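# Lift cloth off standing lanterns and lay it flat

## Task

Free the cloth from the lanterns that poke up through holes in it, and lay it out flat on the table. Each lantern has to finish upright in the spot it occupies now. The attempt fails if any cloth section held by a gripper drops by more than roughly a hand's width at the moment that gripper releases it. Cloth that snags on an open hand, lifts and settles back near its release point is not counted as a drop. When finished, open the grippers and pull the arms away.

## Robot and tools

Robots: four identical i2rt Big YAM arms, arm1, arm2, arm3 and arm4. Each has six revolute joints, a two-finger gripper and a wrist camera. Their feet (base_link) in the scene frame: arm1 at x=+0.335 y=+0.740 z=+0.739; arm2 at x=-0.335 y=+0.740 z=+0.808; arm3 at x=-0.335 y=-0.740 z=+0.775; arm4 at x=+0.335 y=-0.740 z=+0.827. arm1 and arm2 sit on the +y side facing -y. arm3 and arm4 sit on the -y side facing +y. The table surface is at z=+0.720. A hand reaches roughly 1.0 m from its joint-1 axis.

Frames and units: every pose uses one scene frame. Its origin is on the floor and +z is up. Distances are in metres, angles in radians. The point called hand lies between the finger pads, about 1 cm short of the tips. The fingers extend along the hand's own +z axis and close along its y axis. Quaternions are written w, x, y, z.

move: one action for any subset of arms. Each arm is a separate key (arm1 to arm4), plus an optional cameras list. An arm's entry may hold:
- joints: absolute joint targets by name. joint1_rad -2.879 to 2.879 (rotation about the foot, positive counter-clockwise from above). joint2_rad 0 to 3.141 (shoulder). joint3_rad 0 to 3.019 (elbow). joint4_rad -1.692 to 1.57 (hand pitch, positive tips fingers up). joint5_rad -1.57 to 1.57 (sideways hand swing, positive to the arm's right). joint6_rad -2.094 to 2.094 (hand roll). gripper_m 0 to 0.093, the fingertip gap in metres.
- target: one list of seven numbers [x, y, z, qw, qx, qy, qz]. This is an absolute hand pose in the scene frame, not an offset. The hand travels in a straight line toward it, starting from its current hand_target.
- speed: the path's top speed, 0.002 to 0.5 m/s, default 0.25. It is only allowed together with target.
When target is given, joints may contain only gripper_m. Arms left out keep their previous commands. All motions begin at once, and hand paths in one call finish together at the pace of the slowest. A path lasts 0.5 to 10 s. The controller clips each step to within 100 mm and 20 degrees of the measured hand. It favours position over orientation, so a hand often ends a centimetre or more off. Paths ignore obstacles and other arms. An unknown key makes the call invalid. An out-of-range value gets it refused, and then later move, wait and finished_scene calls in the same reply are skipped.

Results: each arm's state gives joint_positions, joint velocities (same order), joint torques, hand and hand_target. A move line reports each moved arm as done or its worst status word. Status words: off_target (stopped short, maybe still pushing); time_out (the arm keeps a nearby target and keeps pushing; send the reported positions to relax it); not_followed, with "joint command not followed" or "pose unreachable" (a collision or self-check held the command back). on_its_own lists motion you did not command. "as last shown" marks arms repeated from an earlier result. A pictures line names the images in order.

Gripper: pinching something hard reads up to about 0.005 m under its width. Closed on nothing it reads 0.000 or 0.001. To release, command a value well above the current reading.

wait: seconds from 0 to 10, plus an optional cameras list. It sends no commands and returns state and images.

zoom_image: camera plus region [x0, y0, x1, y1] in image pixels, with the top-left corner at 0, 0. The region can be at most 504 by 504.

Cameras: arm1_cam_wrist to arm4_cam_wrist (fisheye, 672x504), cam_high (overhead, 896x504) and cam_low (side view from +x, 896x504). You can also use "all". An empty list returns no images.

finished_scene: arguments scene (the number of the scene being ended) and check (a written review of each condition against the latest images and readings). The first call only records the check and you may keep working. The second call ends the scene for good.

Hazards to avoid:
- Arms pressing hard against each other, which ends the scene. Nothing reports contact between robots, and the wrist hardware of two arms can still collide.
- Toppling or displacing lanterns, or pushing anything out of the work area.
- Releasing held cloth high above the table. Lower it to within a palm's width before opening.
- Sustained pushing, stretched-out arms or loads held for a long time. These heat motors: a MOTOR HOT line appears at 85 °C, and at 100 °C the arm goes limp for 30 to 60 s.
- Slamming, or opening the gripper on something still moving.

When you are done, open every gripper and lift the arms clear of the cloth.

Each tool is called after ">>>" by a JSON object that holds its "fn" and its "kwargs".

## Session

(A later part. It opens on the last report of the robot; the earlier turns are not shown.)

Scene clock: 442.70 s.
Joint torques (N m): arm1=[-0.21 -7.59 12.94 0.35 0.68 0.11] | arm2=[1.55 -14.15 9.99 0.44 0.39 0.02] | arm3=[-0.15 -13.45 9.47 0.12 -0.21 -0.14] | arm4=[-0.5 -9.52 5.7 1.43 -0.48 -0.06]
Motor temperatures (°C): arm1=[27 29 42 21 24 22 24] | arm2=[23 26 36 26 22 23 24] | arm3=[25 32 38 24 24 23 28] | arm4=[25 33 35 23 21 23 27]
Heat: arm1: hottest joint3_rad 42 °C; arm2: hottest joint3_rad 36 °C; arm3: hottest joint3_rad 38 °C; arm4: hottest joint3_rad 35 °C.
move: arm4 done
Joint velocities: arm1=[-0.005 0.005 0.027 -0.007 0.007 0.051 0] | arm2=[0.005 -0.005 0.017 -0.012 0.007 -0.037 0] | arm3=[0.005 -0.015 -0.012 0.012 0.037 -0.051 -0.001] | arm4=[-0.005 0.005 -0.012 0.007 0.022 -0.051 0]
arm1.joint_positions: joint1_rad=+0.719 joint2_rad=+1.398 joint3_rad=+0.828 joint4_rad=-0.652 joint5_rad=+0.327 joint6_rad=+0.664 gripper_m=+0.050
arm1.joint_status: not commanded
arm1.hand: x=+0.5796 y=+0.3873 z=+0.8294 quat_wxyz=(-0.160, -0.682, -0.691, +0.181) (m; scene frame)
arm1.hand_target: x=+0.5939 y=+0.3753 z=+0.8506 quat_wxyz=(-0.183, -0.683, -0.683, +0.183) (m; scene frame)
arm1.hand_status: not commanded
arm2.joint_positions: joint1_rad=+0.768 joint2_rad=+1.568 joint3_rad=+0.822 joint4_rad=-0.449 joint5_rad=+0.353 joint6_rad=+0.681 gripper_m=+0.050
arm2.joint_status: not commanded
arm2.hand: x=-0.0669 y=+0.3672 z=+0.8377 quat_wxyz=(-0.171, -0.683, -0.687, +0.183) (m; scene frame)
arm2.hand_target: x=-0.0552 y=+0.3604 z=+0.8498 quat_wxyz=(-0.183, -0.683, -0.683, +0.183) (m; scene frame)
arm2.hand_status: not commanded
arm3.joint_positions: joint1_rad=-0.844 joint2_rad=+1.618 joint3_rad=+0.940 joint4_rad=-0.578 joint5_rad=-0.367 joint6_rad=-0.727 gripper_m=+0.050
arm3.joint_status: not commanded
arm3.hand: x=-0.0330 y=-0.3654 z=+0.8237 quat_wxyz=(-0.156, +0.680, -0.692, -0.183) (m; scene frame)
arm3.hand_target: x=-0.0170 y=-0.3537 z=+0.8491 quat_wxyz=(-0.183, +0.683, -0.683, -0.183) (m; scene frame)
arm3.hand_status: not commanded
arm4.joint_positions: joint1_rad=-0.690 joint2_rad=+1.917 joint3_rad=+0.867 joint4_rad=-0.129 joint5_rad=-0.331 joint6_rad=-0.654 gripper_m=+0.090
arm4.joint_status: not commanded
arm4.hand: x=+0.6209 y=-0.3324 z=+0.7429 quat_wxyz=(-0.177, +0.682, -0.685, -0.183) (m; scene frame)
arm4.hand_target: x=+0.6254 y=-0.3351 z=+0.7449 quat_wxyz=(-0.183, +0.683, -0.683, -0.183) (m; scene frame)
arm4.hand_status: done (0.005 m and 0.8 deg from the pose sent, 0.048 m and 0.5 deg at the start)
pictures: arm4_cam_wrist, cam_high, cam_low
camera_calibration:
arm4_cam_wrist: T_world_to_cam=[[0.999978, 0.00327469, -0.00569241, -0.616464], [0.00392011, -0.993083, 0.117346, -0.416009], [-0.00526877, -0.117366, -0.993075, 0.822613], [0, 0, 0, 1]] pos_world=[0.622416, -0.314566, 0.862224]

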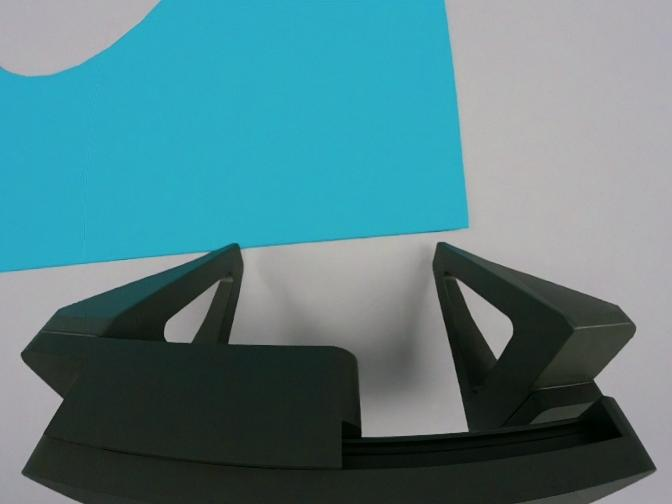

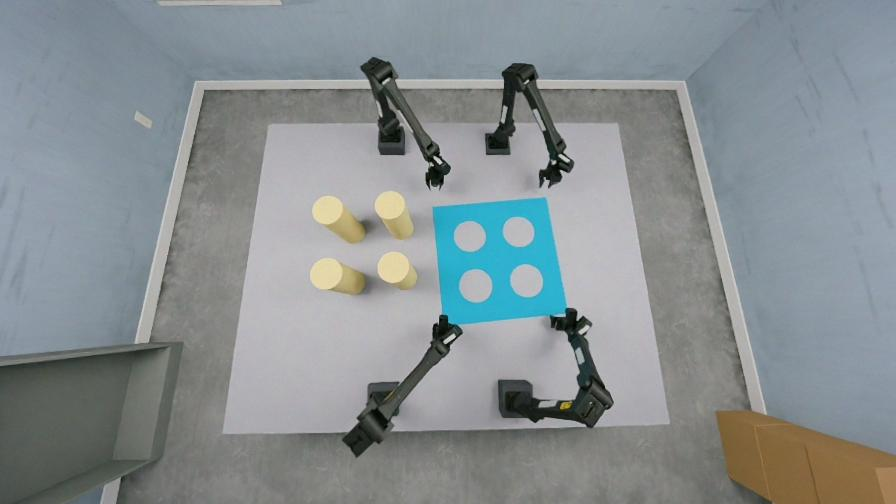

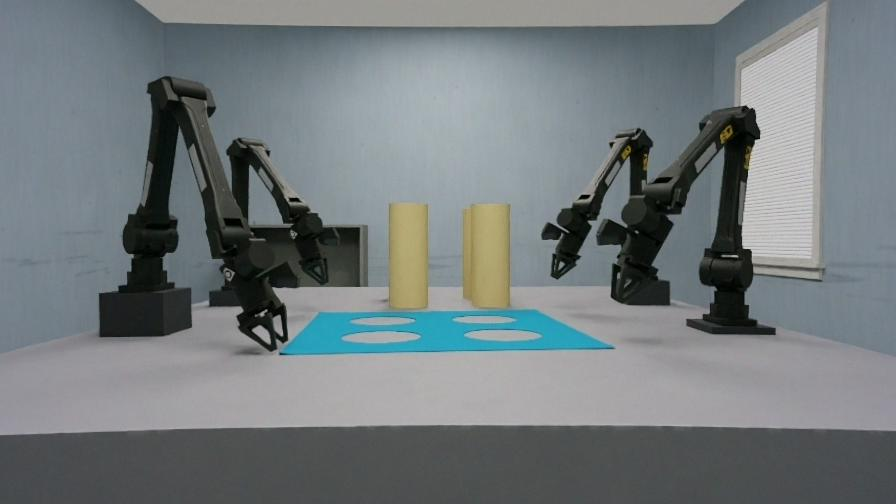

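>>> {"fn": "move", "kwargs": {"arm1": {"target": [0.585, 0.43, 0.96, 0.2419, 0.6645, 0.6645, -0.2419], "speed": 0.2}, "arm2": {"target": [-0.060, 0.43, 0.96, 0.2419, 0.6645, 0.6645, -0.2419], "speed": 0.2}, "arm3": {"target": [-0.030, -0.43, 0.96, 0.2419, -0.6645, 0.6645, 0.2419], "speed": 0.2}, "arm4": {"target": [0.610, -0.44, 0.93, 0.2419, -0.6645, 0.6645, 0.2419], "speed": 0.2}}}

Scene clock: 448.57 s.
Joint torques (N m): arm1=[-0.44 -4.72 15.19 0.43 0.78 0.15] | arm2=[1.44 -9.99 8.59 0.61 0.51 0.02] | arm3=[-0.09 -9.47 7.31 0.16 -0.29 -0.14] | arm4=[-0.44 -3.31 9.36 0.81 -0.59 -0.07]
Motor temperatures (°C): arm1=[27 29 43 21 24 22 24] | arm2=[23 26 36 26 22 23 24] | arm3=[25 32 38 24 24 23 28] | arm4=[25 34 35 23 21 23 27]
Heat: arm1: hottest joint3_rad 43 °C; arm2: hottest joint3_rad 36 °C; arm3: hottest joint3_rad 38 °C; arm4: hottest joint3_rad 35 °C.
move: arm1 off_target; arm2 done; arm3 done; arm4 done
Joint velocities: arm1=[-0.015 -0.005 -0.012 0.002 -0.051 -0.051 -0.001] | arm2=[-0.005 -0.015 0.007 0.007 -0.022 -0.022 0] | arm3=[0.005 -0.015 -0.007 -0.007 -0.007 0.066 -0.001] | arm4=[0.005 -0.015 0.007 -0.002 0.037 -0.066 0]
arm1.joint_positions: joint1_rad=+0.866 joint2_rad=+1.115 joint3_rad=+0.831 joint4_rad=-0.870 joint5_rad=+0.505 joint6_rad=+0.746 gripper_m=+0.050
arm1.joint_status: not commanded
arm1.hand: x=+0.5708 y=+0.4402 z=+0.9304 quat_wxyz=(-0.210, -0.660, -0.678, +0.245) (m; scene frame)
arm1.hand_target: x=+0.5845 y=+0.4311 z=+0.9604 quat_wxyz=(-0.240, -0.664, -0.665, +0.243) (m; scene frame)
arm1.hand_status: off_target (0.034 m and 4.0 deg from the pose sent, 0.138 m and 12.3 deg at the start)
arm2.joint_positions: joint1_rad=+0.956 joint2_rad=+1.238 joint3_rad=+0.812 joint4_rad=-0.670 joint5_rad=+0.549 joint6_rad=+0.805 gripper_m=+0.050
arm2.joint_status: not commanded
arm2.hand: x=-0.0556 y=+0.4250 z=+0.9635 quat_wxyz=(-0.248, -0.663, -0.664, +0.241) (m; scene frame)
arm2.hand_target: x=-0.0582 y=+0.4290 z=+0.9601 quat_wxyz=(-0.242, -0.664, -0.664, +0.242) (m; scene frame)
arm2.hand_status: done (0.007 m and 0.7 deg from the pose sent, 0.138 m and 11.1 deg at the start)
arm3.joint_positions: joint1_rad=-1.023 joint2_rad=+1.302 joint3_rad=+0.933 joint4_rad=-0.778 joint5_rad=-0.562 joint6_rad=-0.849 gripper_m=+0.050
arm3.joint_status: not commanded
arm3.hand: x=-0.0259 y=-0.4261 z=+0.9558 quat_wxyz=(-0.241, +0.661, -0.668, -0.243) (m; scene frame)
arm3.hand_target: x=-0.0280 y=-0.4283 z=+0.9594 quat_wxyz=(-0.242, +0.665, -0.664, -0.242) (m; scene frame)
arm3.hand_status: done (0.007 m and 0.5 deg from the pose sent, 0.151 m and 12.4 deg at the start)
arm4.joint_positions: joint1_rad=-0.919 joint2_rad=+1.283 joint3_rad=+0.711 joint4_rad=-0.538 joint5_rad=-0.546 joint6_rad=-0.825 gripper_m=+0.090
arm4.joint_status: not commanded
arm4.hand: x=+0.6091 y=-0.4375 z=+0.9369 quat_wxyz=(-0.248, +0.664, -0.663, -0.242) (m; scene frame)
arm4.hand_target: x=+0.6095 y=-0.4417 z=+0.9315 quat_wxyz=(-0.241, +0.665, -0.665, -0.242) (m; scene frame)
arm4.hand_status: done (0.007 m and 0.7 deg from the pose sent, 0.216 m and 10.5 deg at the start)
pictures: arm1_cam_wrist, arm2_cam_wrist, arm3_cam_wrist, arm4_cam_wrist, cam_high, cam_low
camera_calibration:
arm1_cam_wrist: T_world_to_cam=[[-0.998769, -0.0149961, 0.0472855, 0.534373], [-0.0179951, 0.99781, -0.0636493, -0.361507], [-0.0462274, -0.0644219, -0.996851, 1.11256], [0, 0, 0, 1]] pos_world=[0.578641, 0.440402, 1.06078]
arm2_cam_wrist: T_world_to_cam=[[-0.999848, -0.00400356, -0.0169458, -0.0343462], [-0.00271599, 0.997155, -0.0753336, -0.347228], [0.0171992, -0.0752762, -0.997014, 1.11534], [0, 0, 0, 1]] pos_world=[-0.054467, 0.43006, 1.08527]
arm3_cam_wrist: T_world_to_cam=[[0.999977, -0.00299364, -0.00601744, 0.0310769], [-0.00345477, -0.996936, -0.0781431, -0.343629], [-0.00576507, 0.0781621, -0.996924, 1.11107], [0, 0, 0, 1]] pos_world=[-0.025858, -0.429327, 1.08098]
arm4_cam_wrist: T_world_to_cam=[[0.999907, 0.00350598, 0.0131539, -0.62076], [0.00447441, -0.997224, -0.0743317, -0.365712], [0.0128568, 0.0743837, -0.997147, 1.07956], [0, 0, 0, 1]] pos_world=[0.608459, -0.442822, 1.05746]

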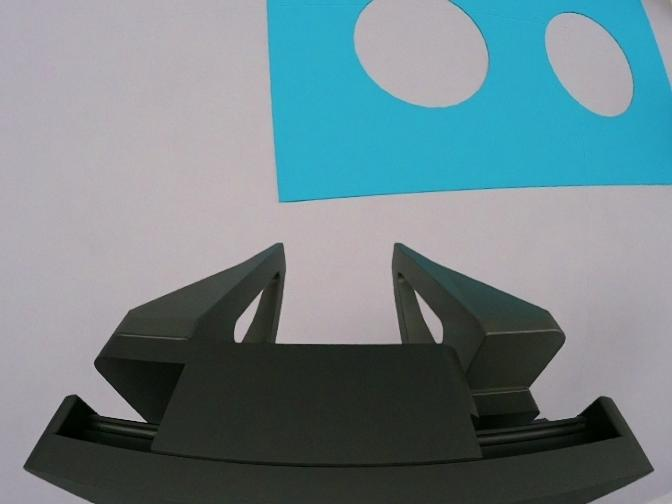

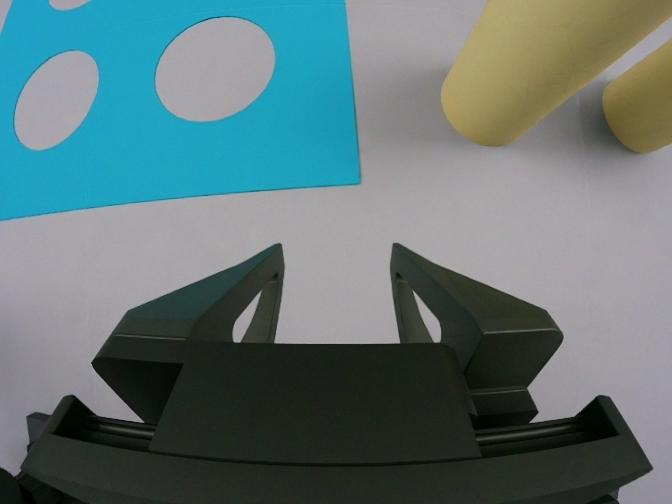

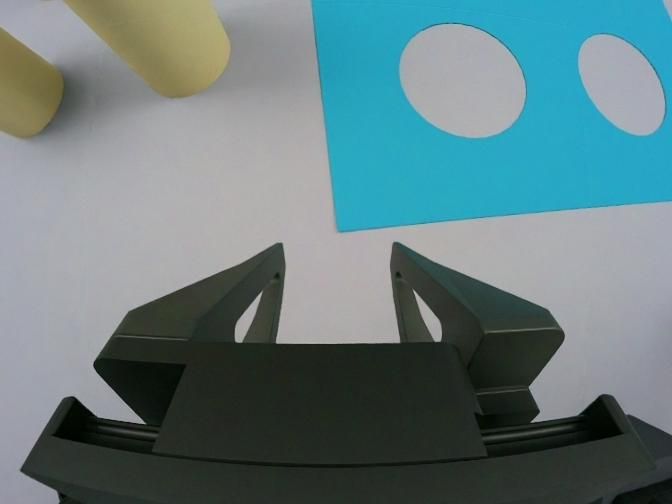

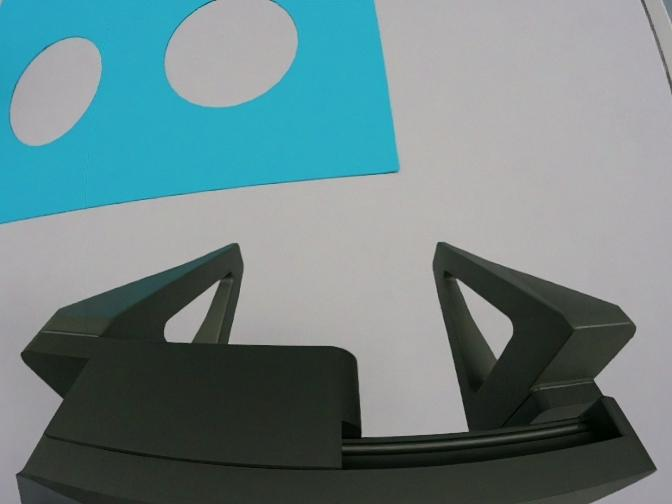

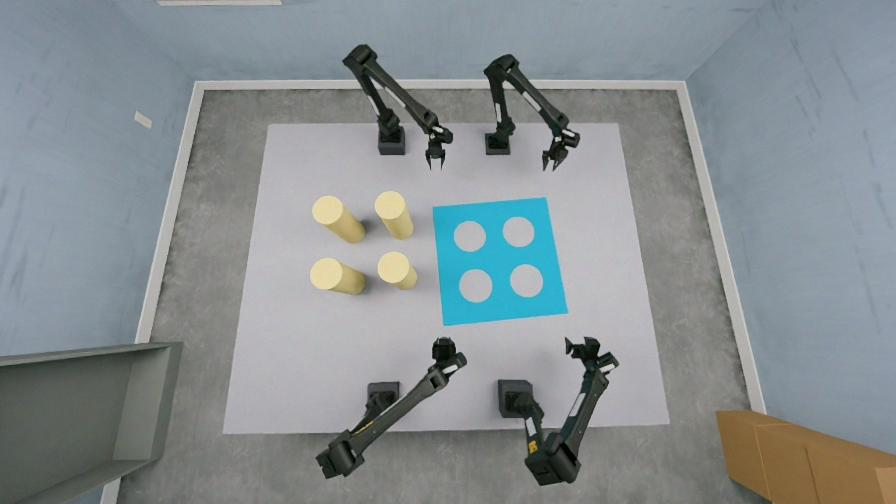

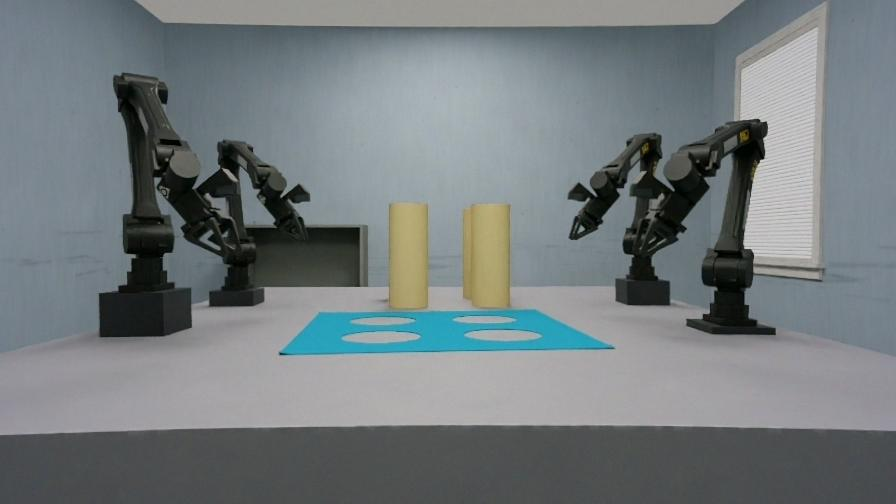

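>>> {"fn": "zoom_image", "kwargs": {"camera": "cam_high", "region": [300, 170, 600, 345]}}

>>> {"fn": "zoom_image", "kwargs": {"camera": "cam_low", "region": [260, 190, 640, 370]}}

Scaled by 1.680.

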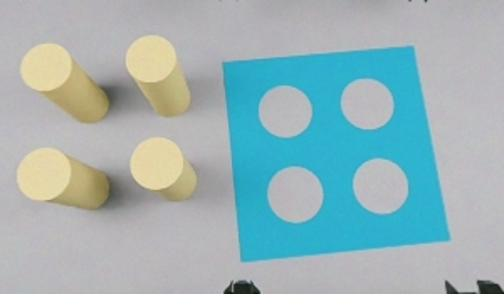

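Scaled by 1.326.

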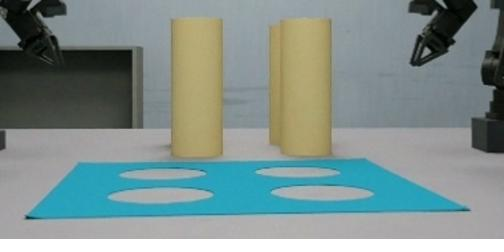

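>>> {"fn": "finished_scene", "kwargs": {"scene": 2, "check": "Cloth off the lanterns: cam_high shows the blue cloth as a separate square at x about -0.1..0.65 on the table, all four lanterns outside it (about 5+ cm of bare table between cloth edge and the nearest lantern). Flat: cam_high shows a clean quadrilateral with straight edges, four full round holes and no creases or shadows; cam_low side view shows it thin and lying on the table with no bumps; each wrist view shows its corner lying flat with a sharp corner point (the small ridge at arm4's corner vanished when its fingers withdrew). What pictures cannot show: millimetre-level curl at edges. Lanterns: four upright yellow cylinders in cam_high at the same pixel positions as before the lift (tops near (327,209), (391,204), (326,272), (394,268)) and upright in cam_low; nothing touched them. Grips were released with hands at about 0.74 m (table 0.72), so no fall over a palm's width. Hands: grippers open (0.05/0.09), hands at z about 0.93-0.96 and |y| about 0.43, clear of cloth and lanterns, arms at rest. Nothing was knocked out of the work area."}}

This call ended nothing. Check each condition that your pictures could not show: look closer or test it, and mend what is not met. Then call finished_scene again.

>>> {"fn": "move", "kwargs": {"cameras": ["cam_high", "cam_low"]}}

>>> {"fn": "zoom_image", "kwargs": {"camera": "cam_high", "region": [420, 180, 580, 340]}}

>>> {"fn": "zoom_image", "kwargs": {"camera": "cam_low", "region": [270, 290, 450, 370]}}

>>> {"fn": "zoom_image", "kwargs": {"camera": "cam_low", "region": [440, 290, 620, 370]}}

Scene clock: 453.30 s.
Joint torques (N m): arm1=[-1.26 -3.96 15.28 0.54 0.81 0.15] | arm2=[1.14 -9.88 8.64 0.61 0.51 0.02] | arm3=[-0.09 -9.35 7.31 0.2 -0.29 -0.15] | arm4=[-0.44 -3.31 9.36 0.84 -0.59 -0.08]
Motor temperatures (°C): arm1=[27 29 44 21 25 22 24] | arm2=[23 26 36 26 22 23 23] | arm3=[25 32 38 24 24 23 28] | arm4=[25 34 35 23 21 23 26]
Heat: arm1: hottest joint3_rad 44 °C; arm2: hottest joint3_rad 36 °C; arm3: hottest joint3_rad 38 °C; arm4: hottest joint3_rad 35 °C.
Joint velocities: arm1=[-0.005 -0.015 -0.022 -0.002 0.081 -0.022 0] | arm2=[-0.015 -0.005 -0.017 -0.012 -0.007 -0.007 0] | arm3=[0.015 -0.005 0.002 -0.002 0.037 0.007 -0.001] | arm4=[0.005 -0.015 -0.007 0.007 0.022 -0.007 -0.001]
arm1.joint_positions: joint1_rad=+0.866 joint2_rad=+1.115 joint3_rad=+0.831 joint4_rad=-0.870 joint5_rad=+0.505 joint6_rad=+0.747 gripper_m=+0.050
arm1.joint_status: not commanded
arm1.hand: x=+0.5708 y=+0.4402 z=+0.9304 quat_wxyz=(-0.210, -0.661, -0.678, +0.245) (m; scene frame)
arm1.hand_target: x=+0.5845 y=+0.4311 z=+0.9604 quat_wxyz=(-0.240, -0.664, -0.665, +0.243) (m; scene frame)
arm1.hand_status: off_target (0.034 m and 4.0 deg from the pose sent, 0.138 m and 12.3 deg at the start)
arm2.joint_positions: joint1_rad=+0.956 joint2_rad=+1.238 joint3_rad=+0.812 joint4_rad=-0.670 joint5_rad=+0.549 joint6_rad=+0.805 gripper_m=+0.050
arm2.joint_status: not commanded
arm2.hand: x=-0.0556 y=+0.4250 z=+0.9635 quat_wxyz=(-0.248, -0.663, -0.664, +0.241) (m; scene frame)
arm2.hand_target: x=-0.0582 y=+0.4290 z=+0.9601 quat_wxyz=(-0.242, -0.664, -0.664, +0.242) (m; scene frame)
arm2.hand_status: done (0.007 m and 0.8 deg from the pose sent, 0.138 m and 11.1 deg at the start)
arm3.joint_positions: joint1_rad=-1.023 joint2_rad=+1.302 joint3_rad=+0.933 joint4_rad=-0.778 joint5_rad=-0.562 joint6_rad=-0.849 gripper_m=+0.050
arm3.joint_status: not commanded
arm3.hand: x=-0.0259 y=-0.4261 z=+0.9558 quat_wxyz=(-0.241, +0.661, -0.667, -0.242) (m; scene frame)
arm3.hand_target: x=-0.0280 y=-0.4283 z=+0.9594 quat_wxyz=(-0.242, +0.665, -0.664, -0.242) (m; scene frame)
arm3.hand_status: done (0.007 m and 0.5 deg from the pose sent, 0.151 m and 12.4 deg at the start)
arm4.joint_positions: joint1_rad=-0.919 joint2_rad=+1.283 joint3_rad=+0.711 joint4_rad=-0.538 joint5_rad=-0.546 joint6_rad=-0.826 gripper_m=+0.090
arm4.joint_status: not commanded
arm4.hand: x=+0.6091 y=-0.4375 z=+0.9369 quat_wxyz=(-0.248, +0.664, -0.662, -0.242) (m; scene frame)
arm4.hand_target: x=+0.6095 y=-0.4416 z=+0.9316 quat_wxyz=(-0.241, +0.665, -0.664, -0.242) (m; scene frame)
arm4.hand_status: done (0.007 m and 0.7 deg from the pose sent, 0.216 m and 10.5 deg at the start)
pictures: cam_high, cam_low

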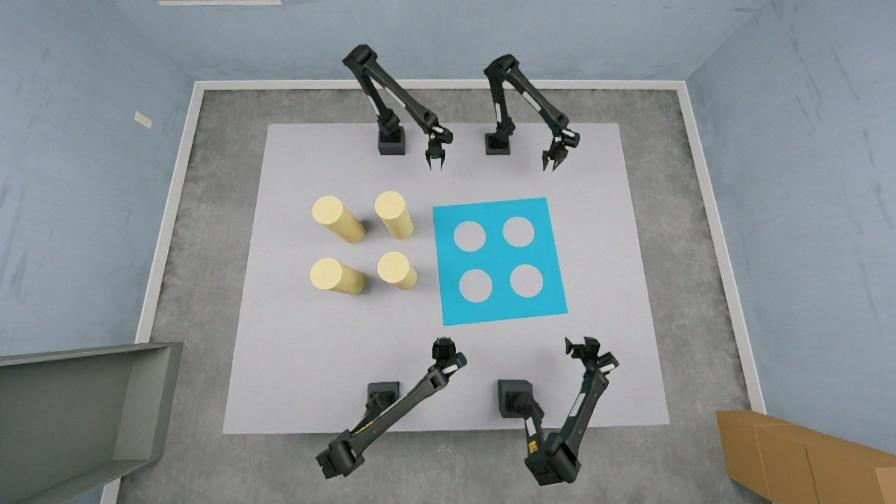

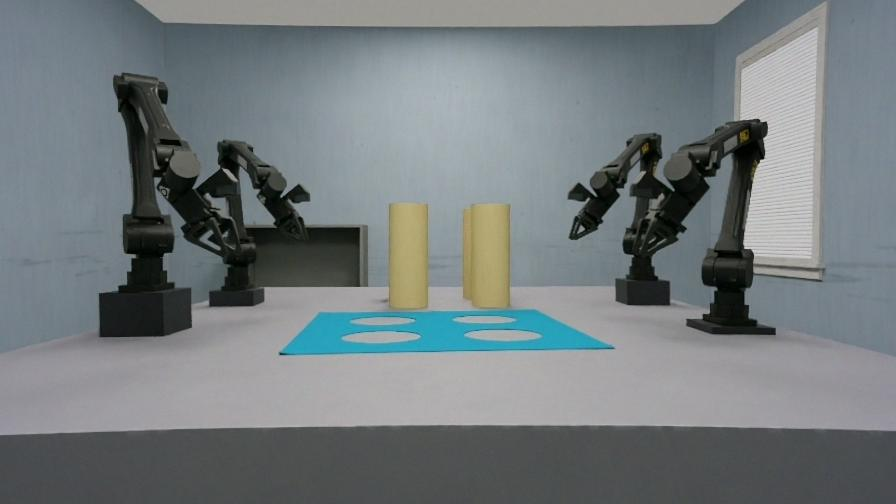

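Scaled by 3.150.

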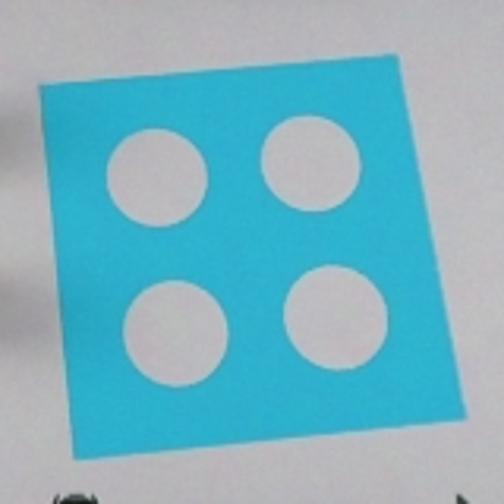

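Scaled by 2.800.

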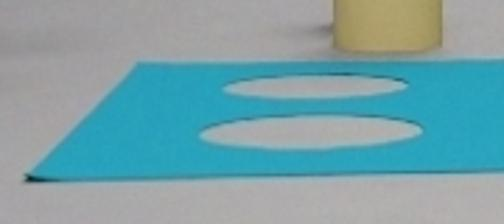

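Scaled by 2.800.

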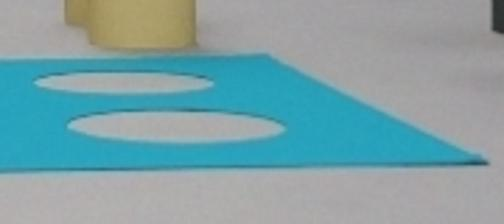

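>>> {"fn": "finished_scene", "kwargs": {"scene": 2, "check": "Looked again with fresh pictures 5 s later with nothing moving. Cloth: cam_high zoom shows an undistorted square with four complete round holes, straight edges, uniform colour, no crease, no overlap with any lantern; cam_low zooms show the sheet lying thin on the table with only a millimetre-scale edge thickness at the front corners (about 3 mm at arm4's corner), no ridge or fold. Lanterns: all four upright at unchanged pixel positions in cam_high and cam_low, never touched. Release: hands were at z about 0.74 (table 0.72) when opened, so no fall of a gripped part beyond about 2-3 cm. Hands open and clear (z 0.93-0.96, |y| about 0.43), arms at rest, temperatures below 45 °C. Whole cloth within the table (edge x up to about 0.67, table edge about 1.1). Nothing else was moved or knocked out of the work area."}}

The scene is finished: the task was done.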